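## Task

Using either peg, clip the taped edge of the netting onto the near leg of the right-hand middle hoop (right and left as the robot sees them). The peg must sit square to the leg, with the leg deep between its jaws, and the tape must span the full jaw width on both sides where the jaws close on the leg.

## Robot and tools

Robot: two six-joint arms, left_arm and right_arm, each with a two-finger parallel gripper. Scene frame: origin at table-top height midway between the nominal bases, +x out over the table, +z up, left_arm on the +y side. Image left/right does not follow arm names. Calibrated bases: left_arm at (+0.018, +0.396, 0) m, right_arm at (-0.055, -0.393, 0) m, each turned only slightly about z. Gripper axes: fingers point along +z, open and close along x; a block about 10 cm long sticks out toward the gripper's -y. end_effector_position is the point between the pads; fingertips reach 17.5 mm further.

The 18-number row (used by execute_actions and move): one flat list covering both arms, left first. Numbers 1-9: left dx, dy, dz, rx, ry, rz, gripper position, force_limit, speed; numbers 10-18: the same for right. All lie in [-1, 1]. dx..rz are offsets, not poses: measured from that arm's Hand target at the start of the action or move, along the Hand target's own axes. 1.0 = 0.6 m for dx/dy/dz and 180 degrees for rx/ry/rz; rx, ry, rz form one rotation vector. An arm sent six zeros is simply re-asked for its current Hand target. Gripper numbers are absolute commands: position +1 = fully open (50 mm), about -0.65 = pads touching, -1 = close until blocked; force_limit -1/0/+1 ≈ 20/102/185 N per pad; speed -1/0/+1 ≈ 20/85/150 mm/s. Always resend the last gripper numbers for a hand you don't want to change, since 0 is itself a command. New force or speed only applies after a position change of at least 0.01.

execute_actions(actions, cameras): actions is a list of actions; each action is up to 15 rows, one per 1/30 s step, a short table holding its last row. Every row counts from the action's start pose, not the previous row; repeating an offset in a new action moves further. Empty actions list returns state plus all camera images. cameras: list of names, ["all"], or [].

move(target, speed, blend, stop_force, zero, blocking, cameras): straight-line path(s) toward target, one 18-number row or up to 15 rows, all offsets from the same starting Hand targets. speed in m/s (0.002-3.6, default 0.25; turning up to twice that in rad/s), one value or one per target. blend in m rounds corners in a list. stop_force in N (3-120) ends an arm's path when its wrist sensor feels that much push against the motion; it then backs off slightly but keeps some press. Use it slowly for approaches; omit it when lifting off something you press on, and don't trust it while the gripper rotates. zero (default true) re-zeros before the move. blocking=false returns early (not allowed with stop_force). Paths don't avoid obstacles; fast moves lag, overshoot and hit harder. Avoid paths near an arm's own base. The result adds a move: line: done, off_target, moving, held or fault, plus limits (paced = pose clipped, held = steps withheld).

wait(seconds 0-10, cameras): arms hold last command. stop(cameras): brakes a running move; fingers keep moving. zoom_image(camera, region [x0,y0,x1,y1] in pixels, at most 504x504): closer look at the newest image of one camera. zero_wrist_force(arm): subtracts the current reading. finished_scene(scene): ends the current scene (give its number), irreversible; later calls in the same reply go to the next scene.

Cameras (672x504): cam_high, cam_low, cam_front, cam_level, cam_over, cam_left_wrist, cam_right_wrist; OpenCV calibration is supplied and may be a few mm or degrees off; wrist-camera images can lag arm motion.

Results: per arm end_effector_position (m), end_effector_quat_wxyz, velocities, all in scene frame (may be off by a few cm). Hand target is the last commanded pose after clipping; the next offsets start from it, and the gripper may rest short of it. Orientation commands are clipped to within 32 degrees of the measured one per step. Joint velocities "within noise" means still. Wrist force/torque are in the gripper's own axes; a third line shows the peak since the last report. Joint torques include arm weight. object_status: 0 moving, 1 stopped while opening, 2 stopped while closing (a grip), 3 reached position or pads met (often nothing held). Opening ≈ (250 - position_measured) × 0.202 mm. Tool commands lists present gripper commands.

Avoid: anything falling or being left off the table; dropping or releasing moving parts; slams and hard pushes; arms touching each other (the clearance check does not block fingers). Contact torque at a joint's limit (139 N m for the three big joints, 26 N m for wrists) or about 150 N on the arm stops it for 10 s; after such a stop release a grip holding it. To end pressing, command the target back past the gripper. Holding loads or reaching far heats motors; MOTOR HOT appears near 70 °C and brakes lock at 85 °C for 30-60 s.

Each tool is called after "Request:" by a JSON object that holds its "name" and its "arguments".

## Session

Request:
{"name": "execute_actions", "arguments": {"actions": []}}

Scene clock: 0.00 s.
left_arm: end_effector_position=(+0.3863, -0.1668, +0.1506) position_measured=3 object_status=3 end_effector_quat_wxyz=(-0.195, +0.176, +0.962, -0.069) | right_arm: end_effector_position=(+0.4429, -0.6059, +0.2631) position_measured=3 object_status=3 end_effector_quat_wxyz=(+0.110, +0.836, +0.515, -0.152)
Joint positions: left_arm=[-1.02 -0.984 1.276 -1.705 -1.959 -2.221] | right_arm=[3.137 -1.683 -1.626 -1.561 1.226 0.512]
Joint velocities: within noise
Joint torques (N m): no reading
Wrist force (N): no reading
Wrist torque (N m): no reading
Wrist force, peak (N): no reading
Hand target: left_arm +0.3863, -0.1668, +0.1506; -0.195, +0.176, +0.962, -0.069 | right_arm +0.4429, -0.6059, +0.2631; +0.110, +0.836, +0.515, -0.152
Tool commands: left_gripper/position=+1.0 left_gripper/force_limit=+1.0 left_gripper/speed=+1.0 right_gripper/position=+1.0 right_gripper/force_limit=+1.0 right_gripper/speed=+1.0

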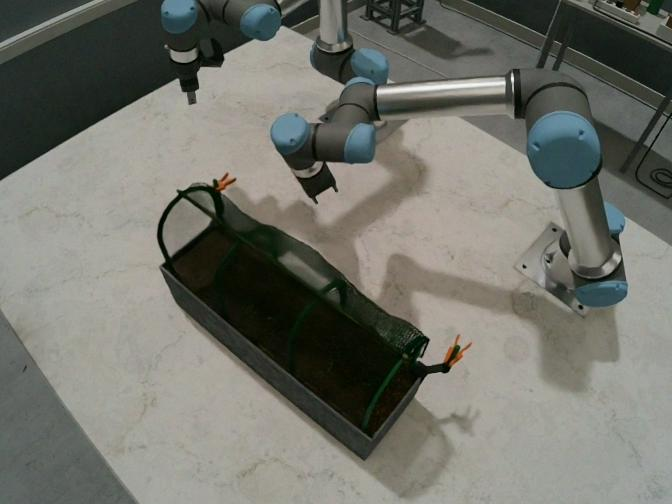

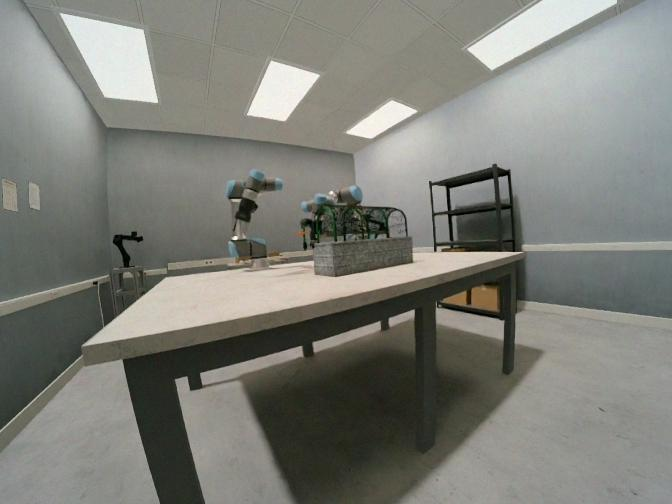

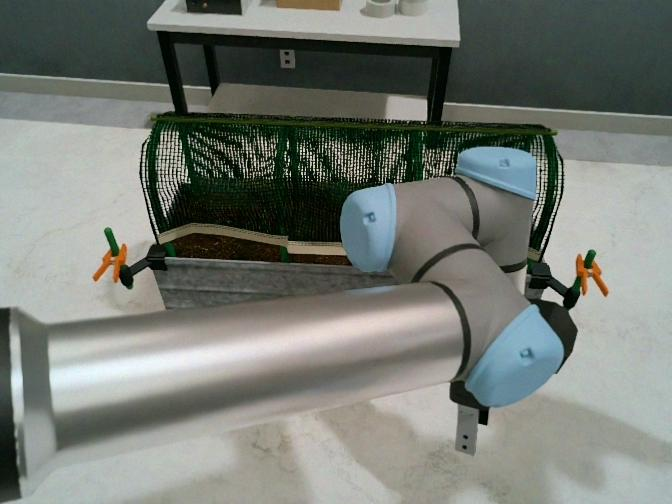

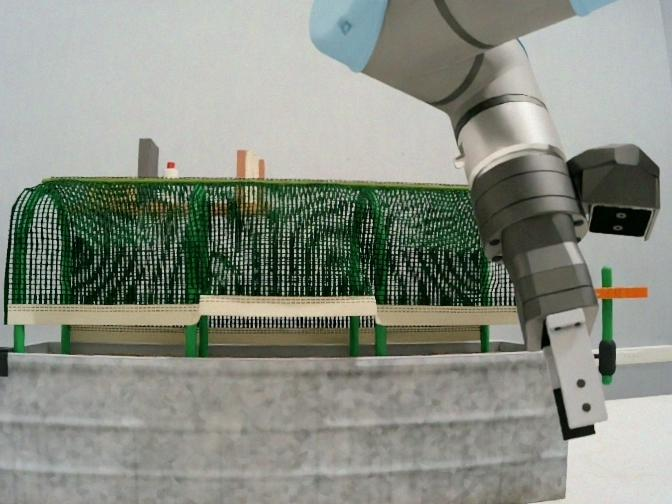

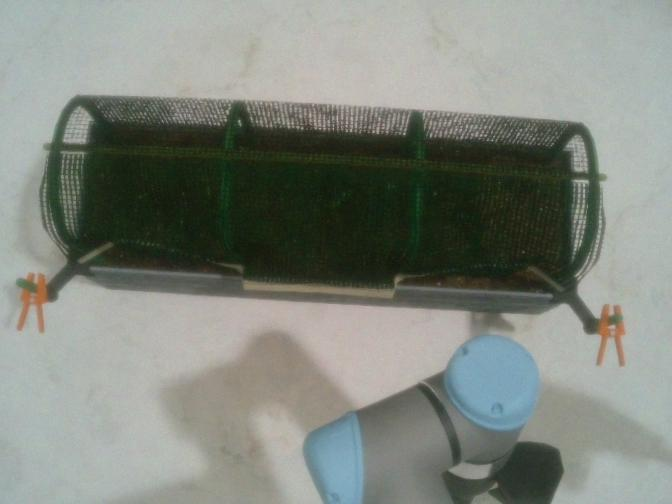

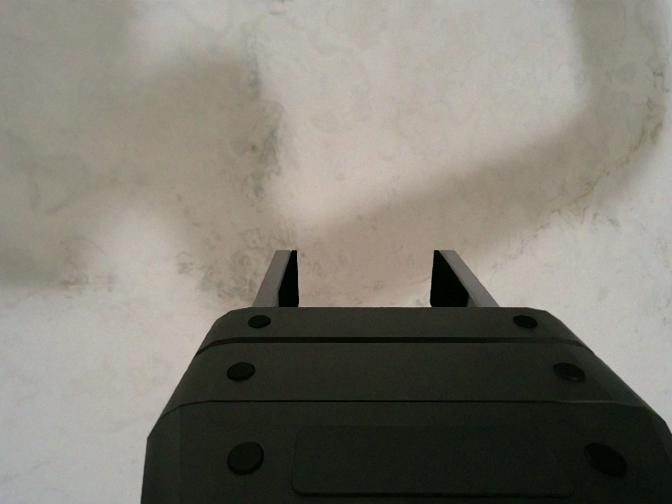

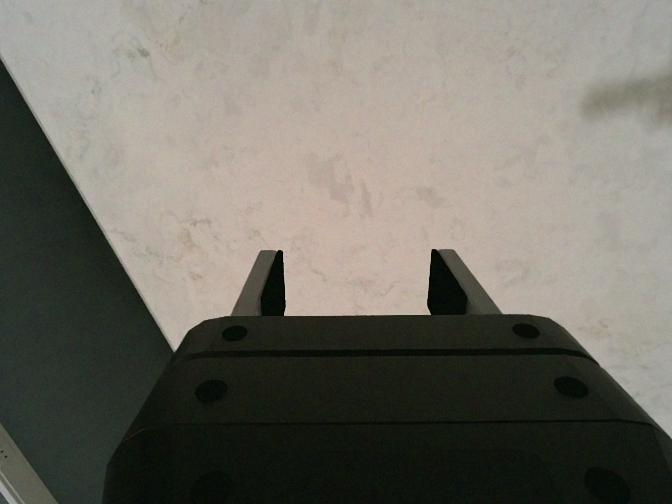

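Request:
{"name": "zoom_image", "arguments": {"camera": "cam_level", "region": [0, 160, 504, 420]}}

Request:
{"name": "zoom_image", "arguments": {"camera": "cam_front", "region": [80, 100, 360, 310]}}

Request:
{"name": "zoom_image", "arguments": {"camera": "cam_front", "region": [500, 220, 640, 325]}}

Request:
{"name": "zoom_image", "arguments": {"camera": "cam_front", "region": [80, 210, 220, 315]}}

Request:
{"name": "zoom_image", "arguments": {"camera": "cam_over", "region": [200, 80, 640, 380]}}

Request:
{"name": "zoom_image", "arguments": {"camera": "cam_high", "region": [280, 240, 504, 470]}}

Scaled by 1.000.

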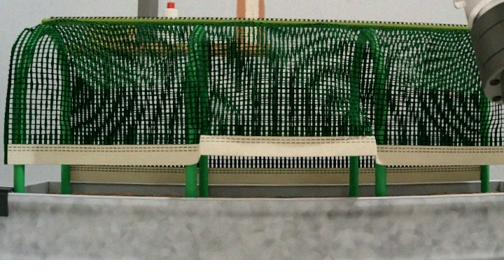

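Scaled by 1.800 from the camera's 672x504 image, which has a finer 960x720 frame.

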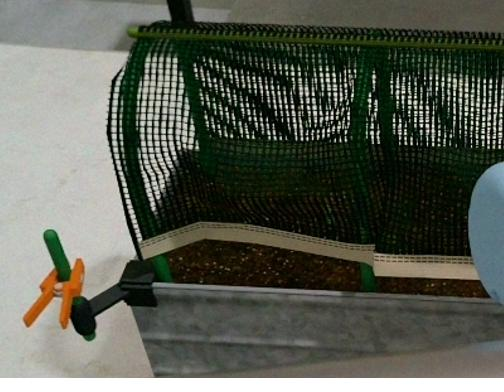

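Scaled by 3.600 from the camera's 672x504 image, which has a finer 960x720 frame.

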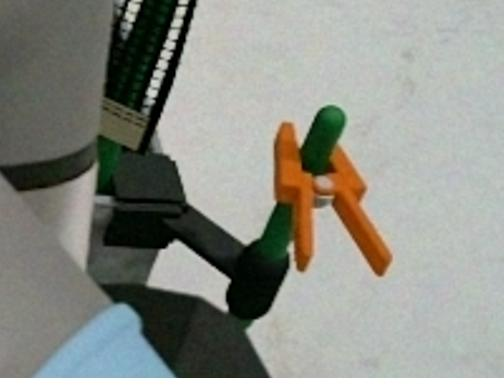

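Scaled by 3.600 from the camera's 672x504 image, which has a finer 960x720 frame.

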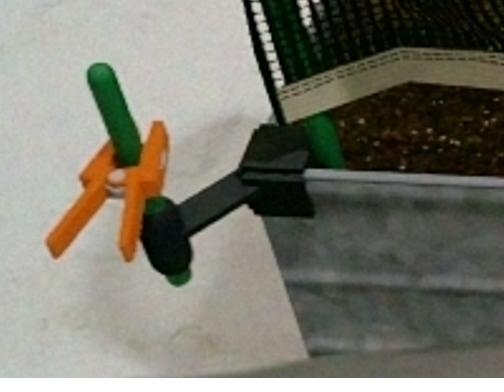

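Scaled by 1.145 from the camera's 672x504 image, which has a finer 960x720 frame.

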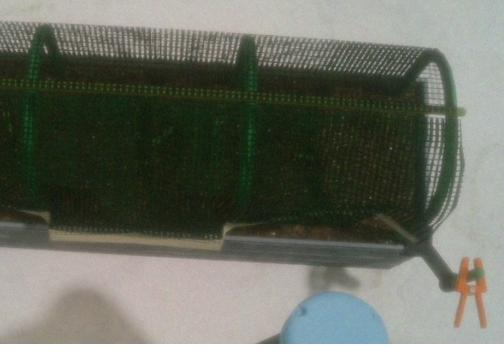

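Scaled by 2.191 from the camera's 672x504 image, which has a finer 960x720 frame.

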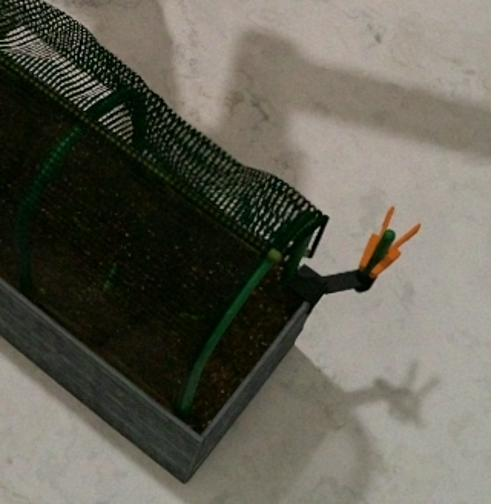

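Request:
{"name": "zoom_image", "arguments": {"camera": "cam_level", "region": [300, 260, 460, 380]}}

Request:
{"name": "zoom_image", "arguments": {"camera": "cam_level", "region": [120, 260, 280, 380]}}

Request:
{"name": "zoom_image", "arguments": {"camera": "cam_over", "region": [340, 220, 500, 340]}}

Request:
{"name": "zoom_image", "arguments": {"camera": "cam_over", "region": [180, 210, 340, 330]}}

Request:
{"name": "zoom_image", "arguments": {"camera": "cam_front", "region": [260, 220, 360, 295]}}

Request:
{"name": "zoom_image", "arguments": {"camera": "cam_over", "region": [560, 280, 660, 380]}}

Request:
{"name": "zoom_image", "arguments": {"camera": "cam_level", "region": [520, 220, 672, 420]}}

Scaled by 3.150 from the camera's 672x504 image, which has a finer 960x720 frame.

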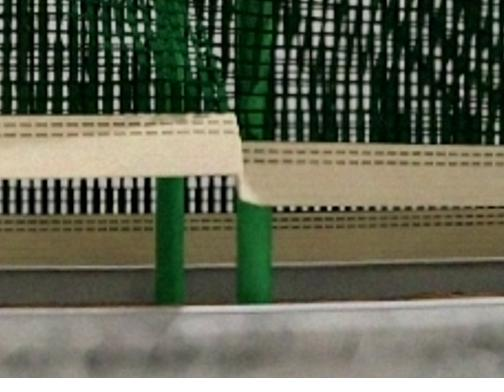

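Scaled by 3.150 from the camera's 672x504 image, which has a finer 960x720 frame.

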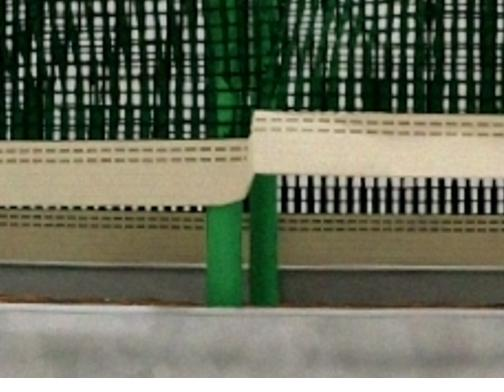

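Scaled by 3.150 from the camera's 672x504 image, which has a finer 960x720 frame.

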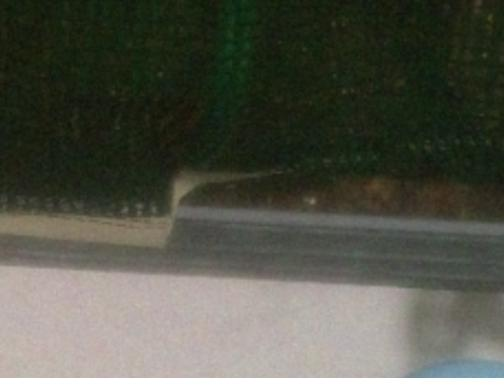

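Scaled by 3.150 from the camera's 672x504 image, which has a finer 960x720 frame.

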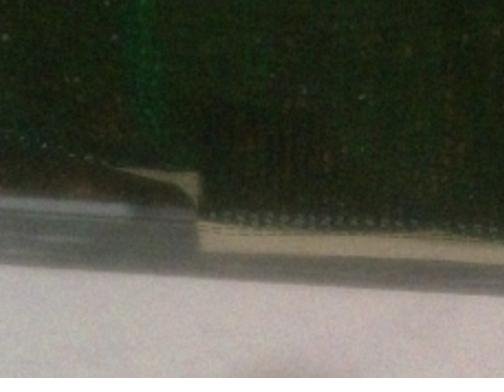

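Scaled by 5.040 from the camera's 672x504 image, which has a finer 960x720 frame.

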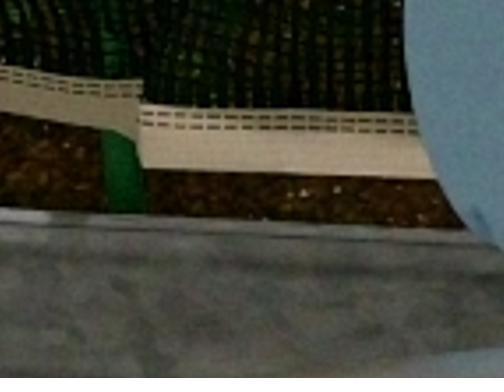

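Scaled by 5.040 from the camera's 672x504 image, which has a finer 960x720 frame.

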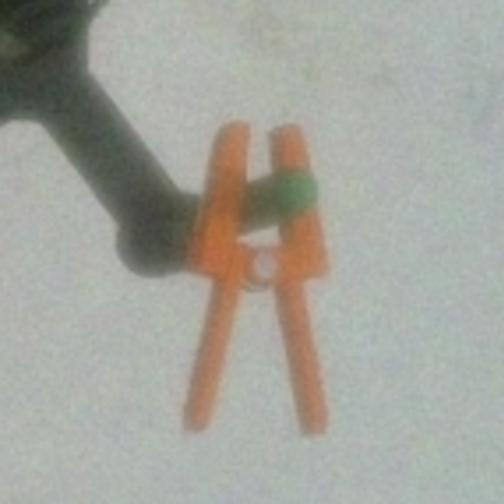

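Scaled by 2.520 from the camera's 672x504 image, which has a finer 960x720 frame.

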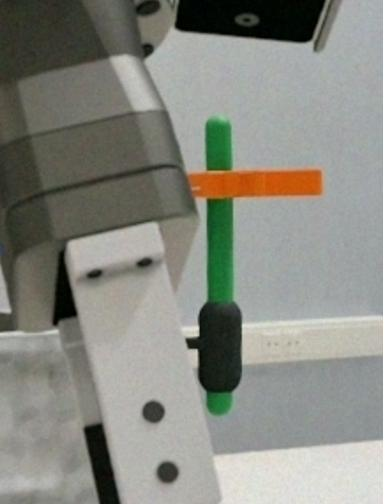

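Request:
{"name": "move", "arguments": {"target": [0.013, 0.378, -0.275, 0.424, -0.338, -0.142, 1, 1, 1, 0.0625, -0.1387, -0.1847, 0.162, 0.026, 0.839, 1, 1, 1], "speed": 0.35, "cameras": ["all"]}}

Scene clock: 37.00 s.
left_arm: end_effector_position=(+0.5164, +0.0572, +0.2583) position_measured=3 object_status=3 end_effector_quat_wxyz=(+0.207, -0.222, +0.698, -0.649) | right_arm: end_effector_position=(+0.4000, -0.4999, +0.3500) position_measured=3 object_status=3 end_effector_quat_wxyz=(+0.001, +0.706, -0.708, +0.000) end_effector_velocity=(+0.000, +0.000, +0.000) end_effector_angular_velocity=(+0.001, +0.000, -0.006)
Joint positions: left_arm=[-0.694 -1.1 2.287 -4.254 -1.807 -3.123] | right_arm=[3.181 -1.47 -1.611 -1.633 1.569 3.205]
Joint velocities: left_arm=[within noise] | right_arm=[-0.001 0 0 0 0.001 0.006]
Joint torques (N m): left_arm=[-9.46 -47.11 -22.31 -4.7 -0.67 -0.03] | right_arm=[-9.31 10.91 34.56 1.93 1.4 1.57]
Wrist force (N): left_arm=[-0.9 -2.0 2.1] | right_arm=[-0.1 -1.1 0.4]
Wrist torque (N m): left_arm=[-0.31 0.47 0.17] | right_arm=[-0.17 -0.08 0.06]
Wrist force, peak (N): left_arm=[-1.2 -1.9 2.4] | right_arm=[-0.5 -1.3 0.1]
Hand target: left_arm +0.5164, +0.0572, +0.2585; +0.207, -0.222, +0.698, -0.649 | right_arm +0.4000, -0.5000, +0.3500; +0.001, +0.706, -0.708, +0.000
Off the commanded pose: left_arm 0.000 m, 0 deg | right_arm 0.000 m, 0 deg.
move: done
camera_calibration:
cam_left_wrist: T_world_to_cam=[[-0.810618, -0.585385, -0.0149389, 0.463793], [-0.236587, 0.35074, -0.906095, 0.352593], [0.535654, -0.730962, -0.422811, 0.00841244], [0, 0, 0, 1]] pos_world=[0.454872, 0.153979, 0.329968]
cam_right_wrist: T_world_to_cam=[[-0.0187207, -0.99982, 0.00299126, -0.483087], [-0.93786, 0.0185973, 0.346514, 0.284305], [-0.346507, 0.0036816, -0.93804, 0.600019], [0, 0, 0, 1]] pos_world=[0.465506, -0.490497, 0.465771]

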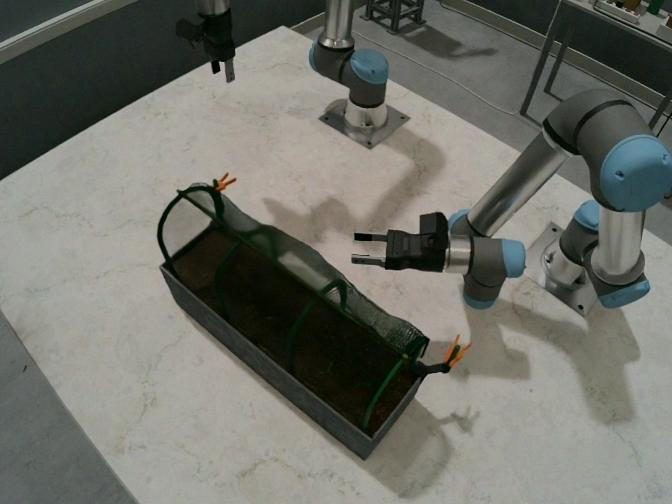

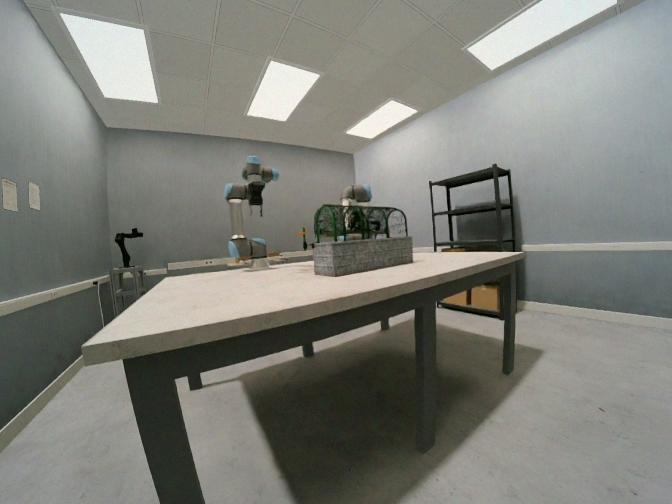

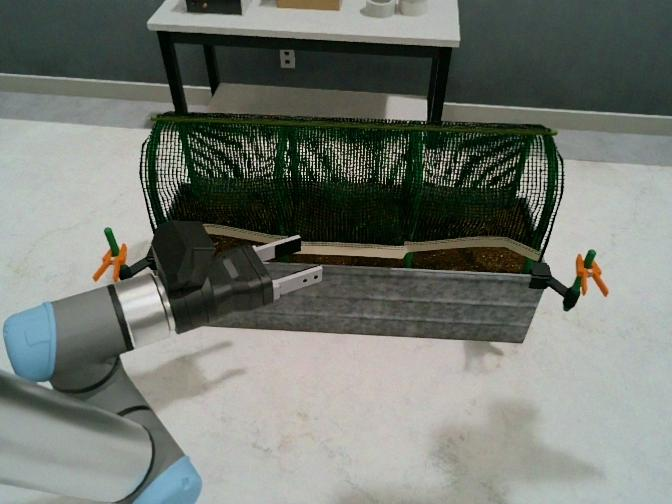

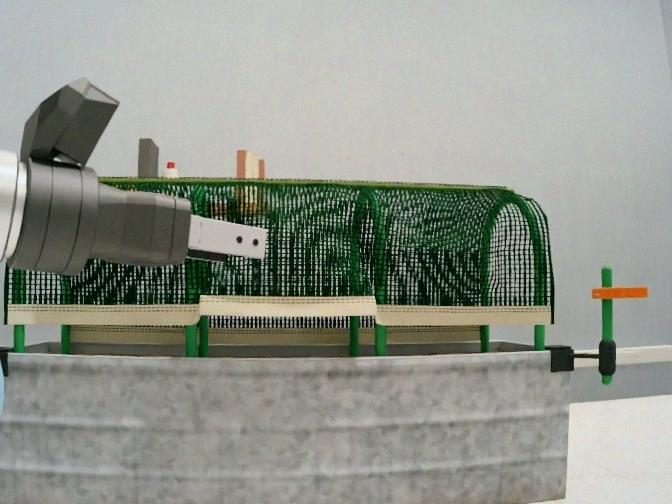

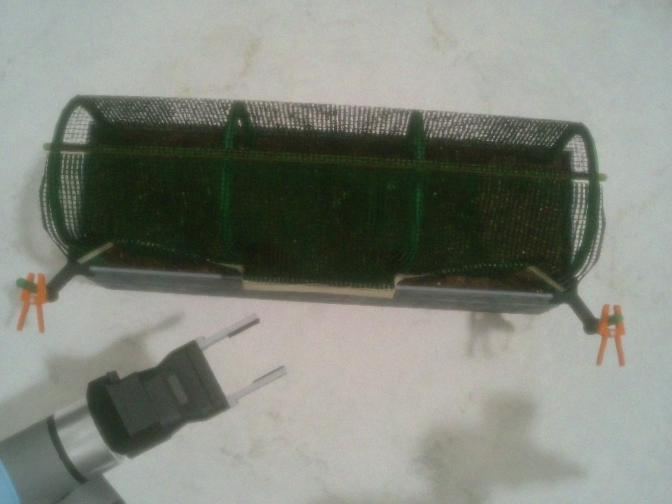

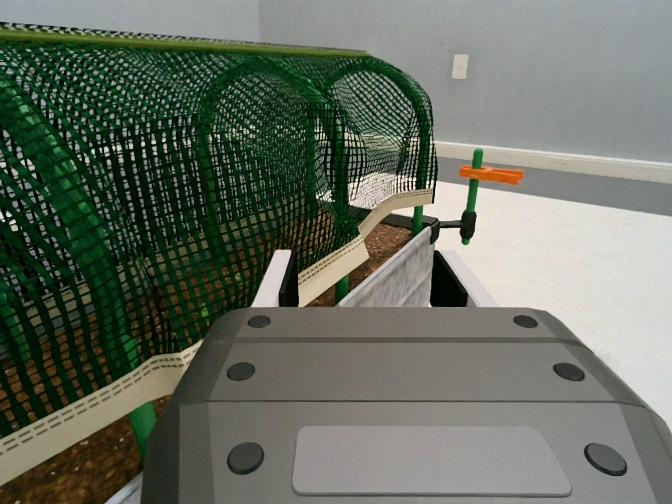

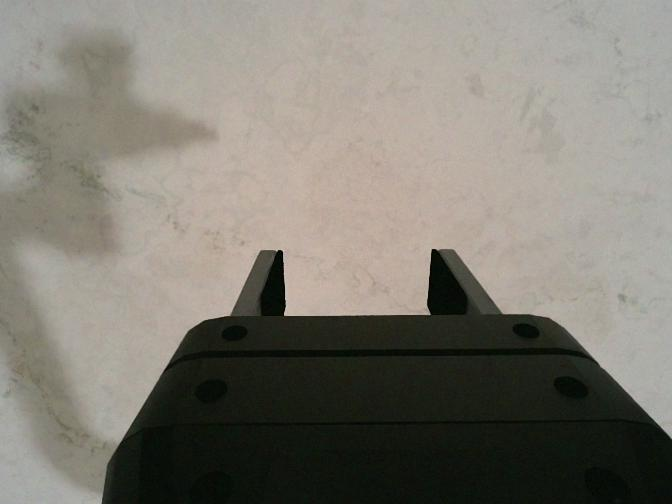

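Request:
{"name": "zoom_image", "arguments": {"camera": "cam_left_wrist", "region": [280, 140, 460, 310]}}

Request:
{"name": "zoom_image", "arguments": {"camera": "cam_front", "region": [360, 210, 560, 340]}}

Request:
{"name": "zoom_image", "arguments": {"camera": "cam_front", "region": [520, 230, 630, 320]}}

Request:
{"name": "zoom_image", "arguments": {"camera": "cam_level", "region": [540, 240, 672, 400]}}

Request:
{"name": "zoom_image", "arguments": {"camera": "cam_left_wrist", "region": [430, 130, 550, 250]}}

Scaled by 2.800 from the camera's 672x504 image, which has a finer 960x720 frame.

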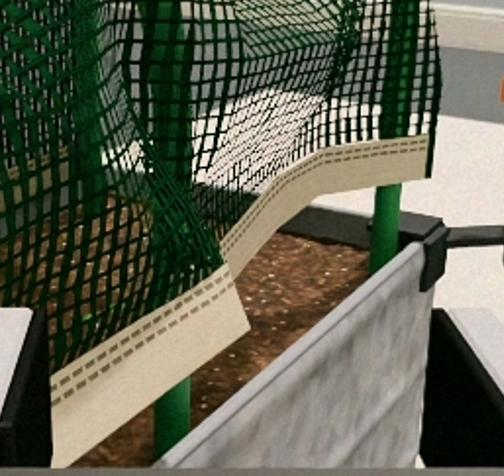

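Scaled by 2.520 from the camera's 672x504 image, which has a finer 960x720 frame.

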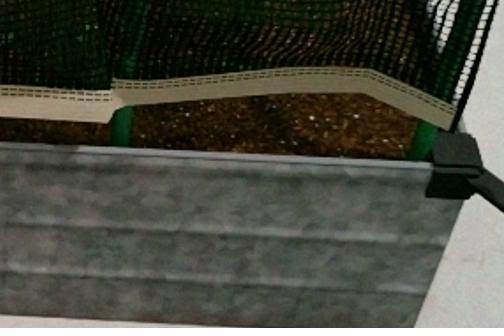

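Scaled by 4.582 from the camera's 672x504 image, which has a finer 960x720 frame.

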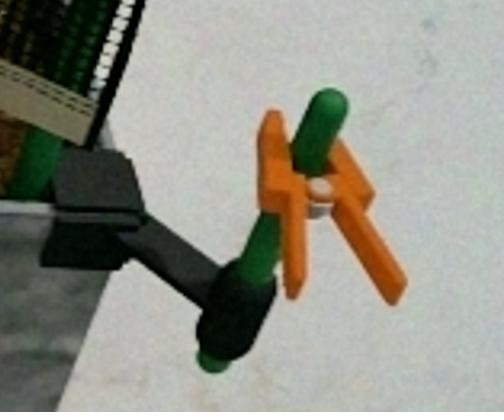

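Scaled by 3.150 from the camera's 672x504 image, which has a finer 960x720 frame.

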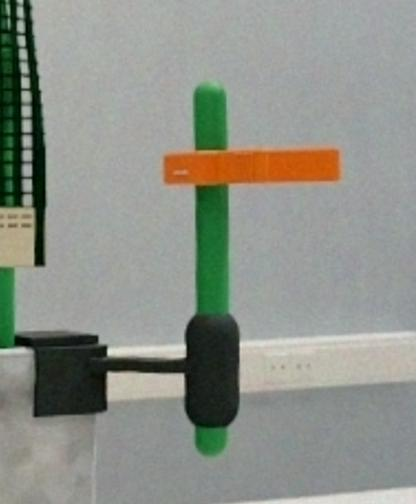

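Scaled by 4.200 from the camera's 672x504 image, which has a finer 960x720 frame.

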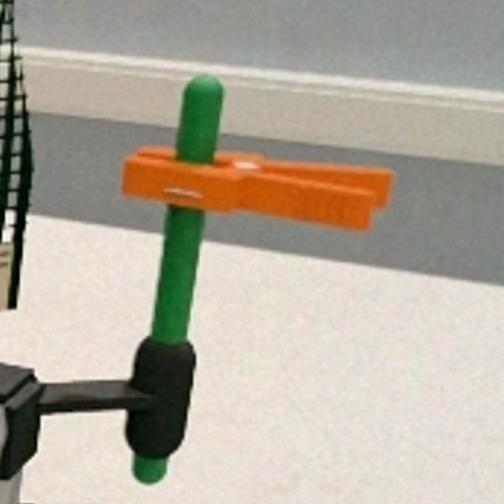

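Request:
{"name": "move", "arguments": {"target": [0, 0, 0, 0, 0, 0, 1, 1, 1, -0.300, -0.095, 0.210, 0.4994, -0.0281, -0.0281, 1, 1, 1], "speed": 0.35, "cameras": ["cam_front", "cam_over", "cam_left_wrist", "cam_right_wrist"]}}

Scene clock: 45.47 s.
left_arm: end_effector_position=(+0.5164, +0.0572, +0.2585) position_measured=3 object_status=3 end_effector_quat_wxyz=(+0.207, -0.222, +0.698, -0.649) | right_arm: end_effector_position=(+0.4574, -0.3204, +0.2237) position_measured=3 object_status=3 end_effector_quat_wxyz=(+0.526, -0.527, +0.472, -0.472)
Joint positions: left_arm=[-0.694 -1.1 2.287 -4.254 -1.807 -3.123] | right_arm=[3.834 -2.158 -2.589 1.604 0.966 3.141]
Joint torques (N m): left_arm=[-7.48 -49.39 -22.85 -3.9 1.19 -0.91] | right_arm=[1.11 15.24 6.2 3.58 -1.44 -1.11]
Wrist force (N): left_arm=[-0.6 -1.8 2.0] | right_arm=[0.8 -1.8 1.2]
Wrist torque (N m): left_arm=[-0.27 0.43 0.18] | right_arm=[-0.45 0.38 0.52]
Wrist force, peak (N): left_arm=[-1.0 -2.1 2.3] | right_arm=[0.7 -2.3 1.9]
Hand target: left_arm +0.5164, +0.0572, +0.2585; +0.207, -0.222, +0.698, -0.649 | right_arm +0.4575, -0.3204, +0.2237; +0.526, -0.527, +0.472, -0.472
Off the commanded pose: left_arm 0.000 m, 0 deg | right_arm 0.000 m, 0 deg.
move: done
camera_calibration:
cam_left_wrist: T_world_to_cam=[[-0.810559, -0.585465, -0.0149898, 0.463857], [-0.236297, 0.350351, -0.906321, 0.35274], [0.535871, -0.731085, -0.422324, 0.00833042], [0, 0, 0, 1]] pos_world=[0.454871, 0.154079, 0.330167]
cam_right_wrist: T_world_to_cam=[[0.107844, -0.994063, -0.0144356, -0.354311], [-0.34631, -0.0239516, -0.937814, 0.381674], [0.931901, 0.106137, -0.346837, -0.183445], [0, 0, 0, 1]] pos_world=[0.34134, -0.323596, 0.289199]
Images, in order (width x height): cam_front 672x504, cam_over 672x504, cam_left_wrist 672x504, cam_right_wrist 672x504.

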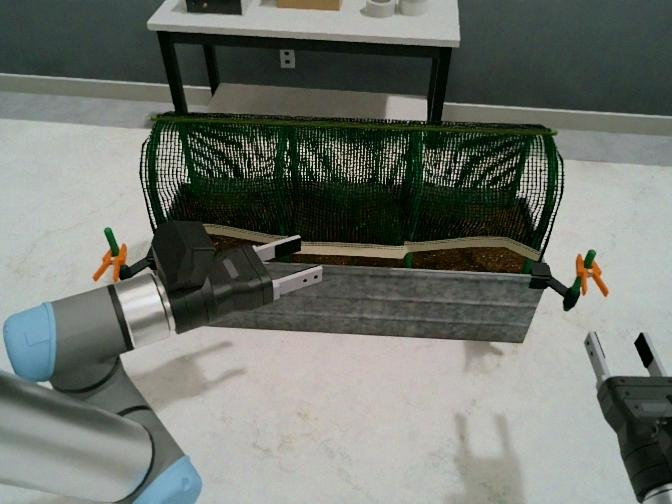

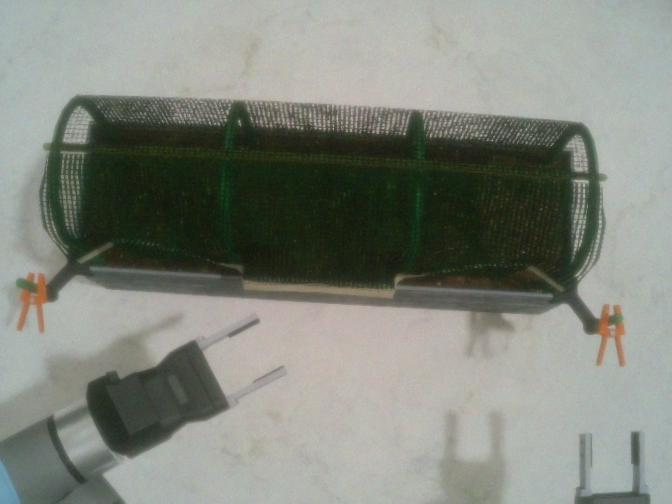

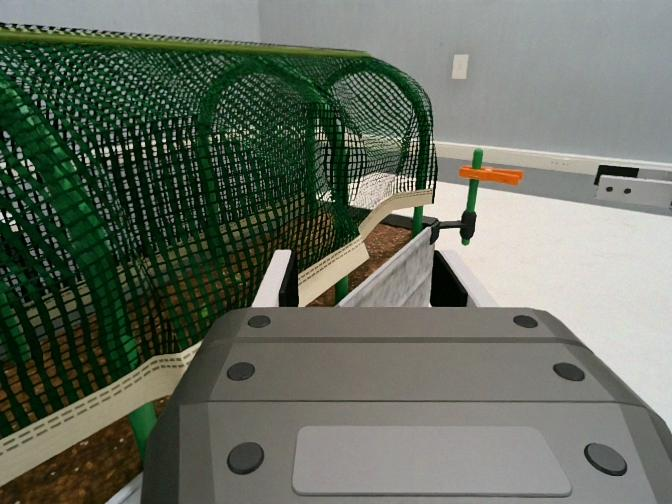

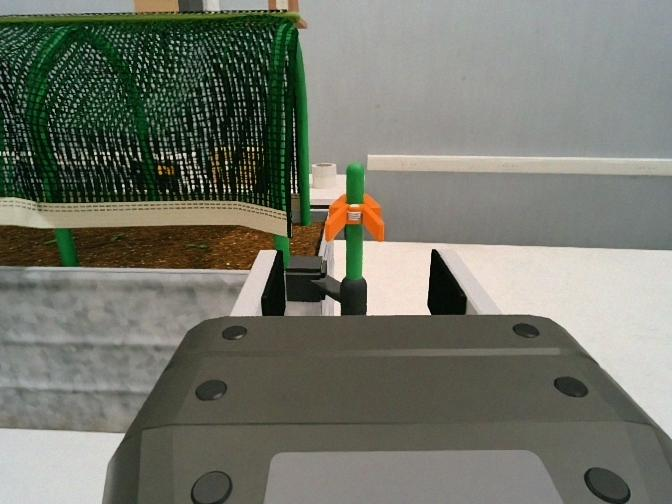

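Request:
{"name": "zoom_image", "arguments": {"camera": "cam_right_wrist", "region": [260, 150, 450, 320]}}

Request:
{"name": "zoom_image", "arguments": {"camera": "cam_over", "region": [540, 280, 672, 504]}}

Request:
{"name": "zoom_image", "arguments": {"camera": "cam_left_wrist", "region": [440, 130, 672, 230]}}

Scaled by 2.653 from the camera's 672x504 image, which has a finer 960x720 frame.

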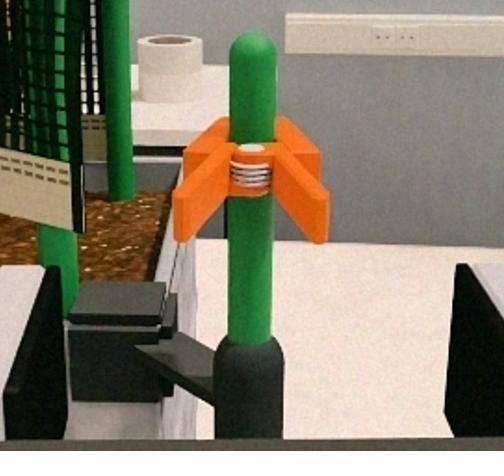

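Scaled by 2.250 from the camera's 672x504 image, which has a finer 960x720 frame.

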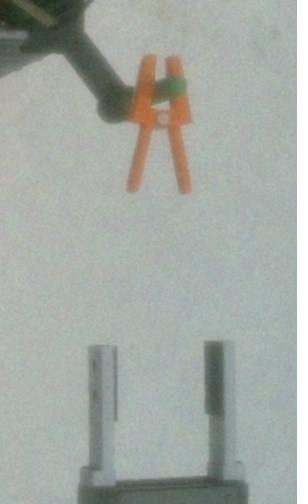

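Scaled by 2.172 from the camera's 672x504 image, which has a finer 960x720 frame.

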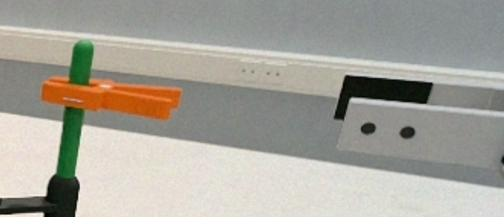

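Request:
{"name": "move", "arguments": {"target": [0, 0, 0, 0, 0, 0, 1, 1, 1, 0, 0, 0.1367, 0, 0, 0, 1, -0.8, -1], "speed": 0.12, "cameras": ["cam_over", "cam_left_wrist", "cam_right_wrist"]}}

Request:
{"name": "zoom_image", "arguments": {"camera": "cam_right_wrist", "region": [260, 150, 450, 320]}}

Request:
{"name": "zoom_image", "arguments": {"camera": "cam_over", "region": [560, 280, 672, 420]}}

Request:
{"name": "zoom_image", "arguments": {"camera": "cam_left_wrist", "region": [440, 130, 600, 230]}}

Scene clock: 53.47 s.
left_arm: end_effector_position=(+0.5164, +0.0572, +0.2585) position_measured=3 object_status=3 end_effector_quat_wxyz=(+0.207, -0.222, +0.698, -0.649) | right_arm: end_effector_position=(+0.5389, -0.3115, +0.2235) position_measured=3 object_status=3 end_effector_quat_wxyz=(+0.526, -0.527, +0.472, -0.472)
Joint positions: left_arm=[-0.694 -1.1 2.287 -4.254 -1.807 -3.123] | right_arm=[3.68 -2.184 -2.351 1.392 1.12 3.141]
Joint torques (N m): left_arm=[-5.3 -48.18 -23.7 -2.79 0.58 -0.7] | right_arm=[2.78 40.28 14.86 1.05 0.24 1.51]
Wrist force (N): left_arm=[-1.0 -1.7 2.0] | right_arm=[0.7 -1.6 1.6]
Wrist torque (N m): left_arm=[-0.28 0.48 0.17] | right_arm=[-0.43 0.40 0.61]
Wrist force, peak (N): left_arm=[-1.0 -2.1 2.3] | right_arm=[0.8 -1.9 3.7]
Hand target: left_arm +0.5164, +0.0572, +0.2585; +0.207, -0.222, +0.698, -0.649 | right_arm +0.5390, -0.3114, +0.2236; +0.526, -0.527, +0.472, -0.472
Off the commanded pose: left_arm 0.000 m, 0 deg | right_arm 0.000 m, 0 deg.
move: done
camera_calibration:
cam_left_wrist: T_world_to_cam=[[-0.810559, -0.585465, -0.0149898, 0.463857], [-0.236297, 0.350351, -0.906321, 0.35274], [0.535871, -0.731085, -0.422324, 0.00833042], [0, 0, 0, 1]] pos_world=[0.454871, 0.154079, 0.330167]
cam_right_wrist: T_world_to_cam=[[0.107699, -0.994081, -0.0142857, -0.354243], [-0.346426, -0.0240553, -0.937769, 0.409927], [0.931874, 0.105945, -0.346966, -0.260421], [0, 0, 0, 1]] pos_world=[0.422841, -0.314695, 0.288999]
Images, in order (width x height): cam_over 672x504, cam_left_wrist 672x504, cam_right_wrist 672x504.

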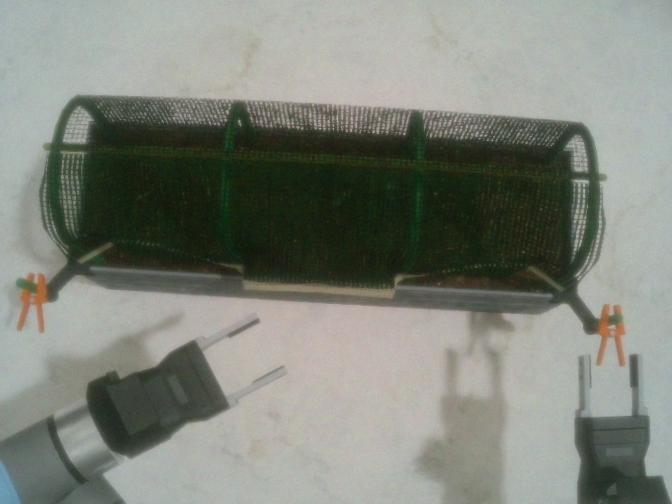

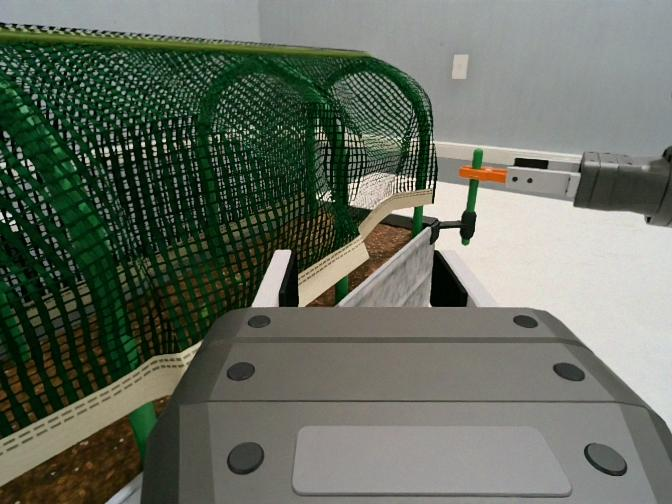

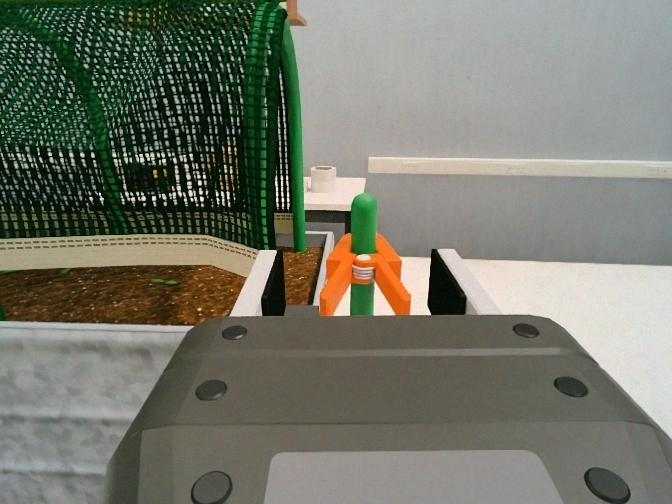

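Scaled by 2.653 from the camera's 672x504 image, which has a finer 960x720 frame.

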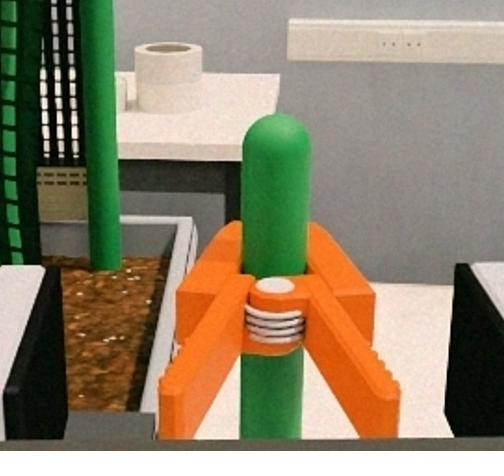

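Scaled by 3.600 from the camera's 672x504 image, which has a finer 960x720 frame.

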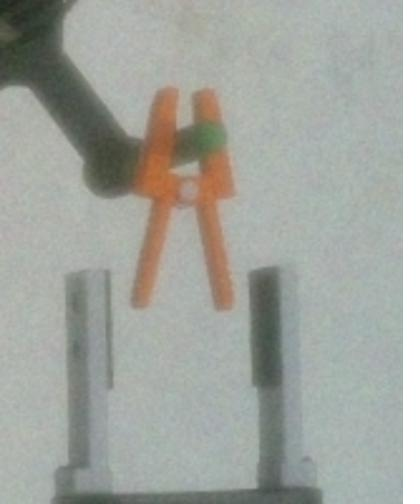

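Scaled by 3.150 from the camera's 672x504 image, which has a finer 960x720 frame.

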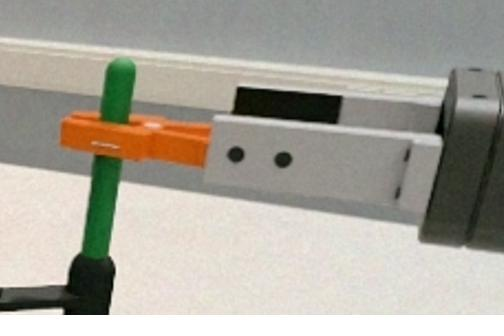

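Request:
{"name": "execute_actions", "arguments": {"actions": [[[0,0,0,0,0,0,1,1,1,0,0,0,0,0,0,-1,-0.8,-1]]], "cameras": ["cam_over", "cam_left_wrist", "cam_right_wrist"]}}

Request:
{"name": "zoom_image", "arguments": {"camera": "cam_right_wrist", "region": [260, 150, 450, 320]}}

Request:
{"name": "zoom_image", "arguments": {"camera": "cam_over", "region": [560, 280, 672, 420]}}

Request:
{"name": "zoom_image", "arguments": {"camera": "cam_left_wrist", "region": [440, 130, 600, 230]}}

Scene clock: 58.60 s.
left_arm: end_effector_position=(+0.5164, +0.0572, +0.2585) position_measured=3 object_status=3 end_effector_quat_wxyz=(+0.207, -0.222, +0.698, -0.649) | right_arm: end_effector_position=(+0.5390, -0.3114, +0.2236) position_measured=186 object_status=2 end_effector_quat_wxyz=(+0.526, -0.527, +0.472, -0.472)
Joint positions: left_arm=[-0.694 -1.1 2.287 -4.254 -1.807 -3.123] | right_arm=[3.68 -2.184 -2.351 1.392 1.12 3.141]
Joint torques (N m): left_arm=[-2.77 -48.16 -23.93 -1.11 -0.9 -0.56] | right_arm=[4.39 39.16 15.63 1.01 0.65 1.47]
Wrist force (N): left_arm=[-1.0 -1.7 2.1] | right_arm=[0.7 -1.9 1.4]
Wrist torque (N m): left_arm=[-0.27 0.48 0.18] | right_arm=[-0.50 0.41 0.60]
Wrist force, peak (N): left_arm=[-0.7 -2.1 2.4] | right_arm=[0.5 -2.1 2.1]
Hand target: left_arm +0.5164, +0.0572, +0.2585; +0.207, -0.222, +0.698, -0.649 | right_arm +0.5390, -0.3114, +0.2236; +0.526, -0.527, +0.472, -0.472
Off the commanded pose: left_arm 0.000 m, 0 deg | right_arm 0.000 m, 0 deg.
camera_calibration:
cam_left_wrist: T_world_to_cam=[[-0.810559, -0.585465, -0.0149898, 0.463857], [-0.236297, 0.350351, -0.906321, 0.35274], [0.535871, -0.731085, -0.422324, 0.00833042], [0, 0, 0, 1]] pos_world=[0.454871, 0.154079, 0.330167]
cam_right_wrist: T_world_to_cam=[[0.107879, -0.994061, -0.0143428, -0.354197], [-0.3463, -0.0240505, -0.937815, 0.409891], [0.9319, 0.106138, -0.346838, -0.260419], [0, 0, 0, 1]] pos_world=[0.42284, -0.314595, 0.288999]
Images, in order (width x height): cam_over 672x504, cam_left_wrist 672x504, cam_right_wrist 672x504.

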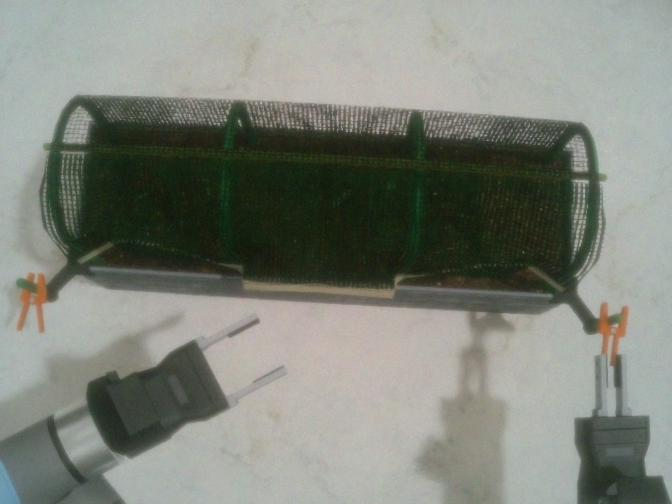

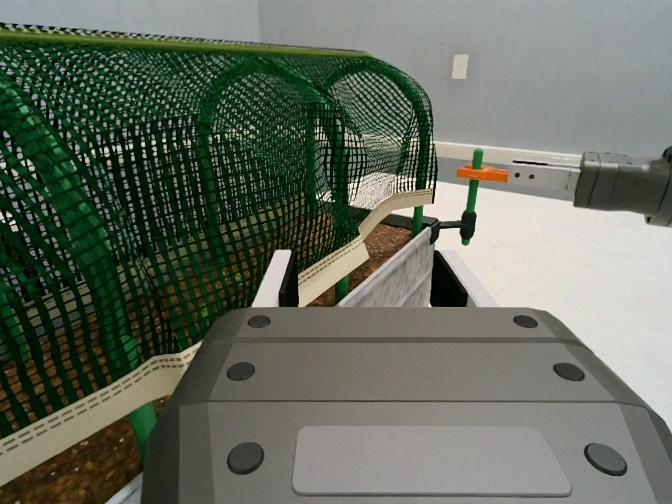

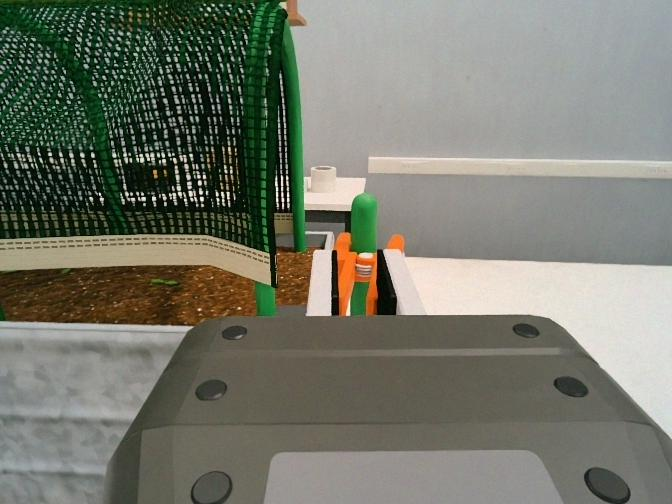

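Scaled by 2.653 from the camera's 672x504 image, which has a finer 960x720 frame.

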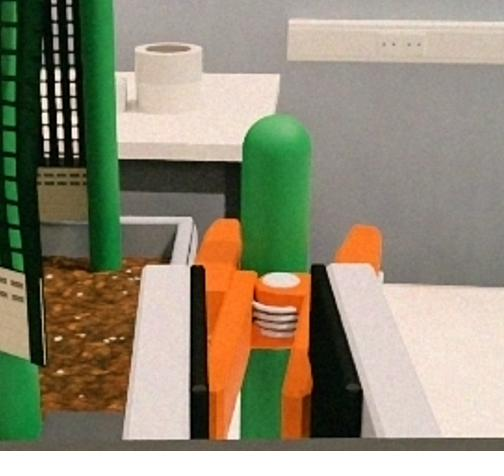

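Scaled by 3.600 from the camera's 672x504 image, which has a finer 960x720 frame.

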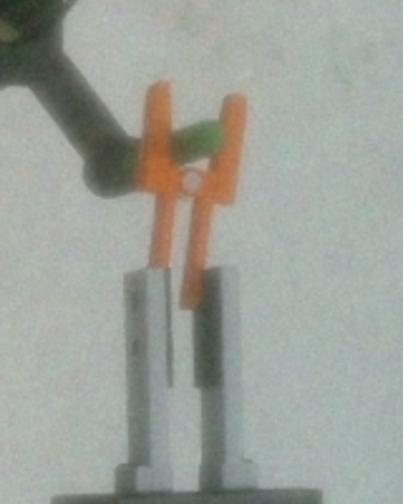

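Scaled by 3.150 from the camera's 672x504 image, which has a finer 960x720 frame.

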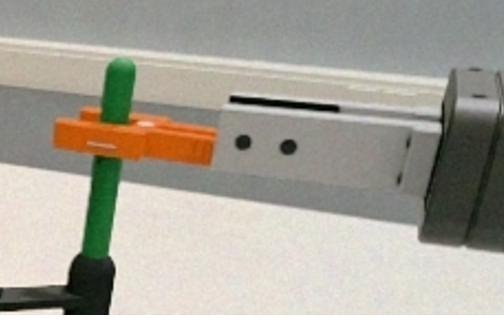

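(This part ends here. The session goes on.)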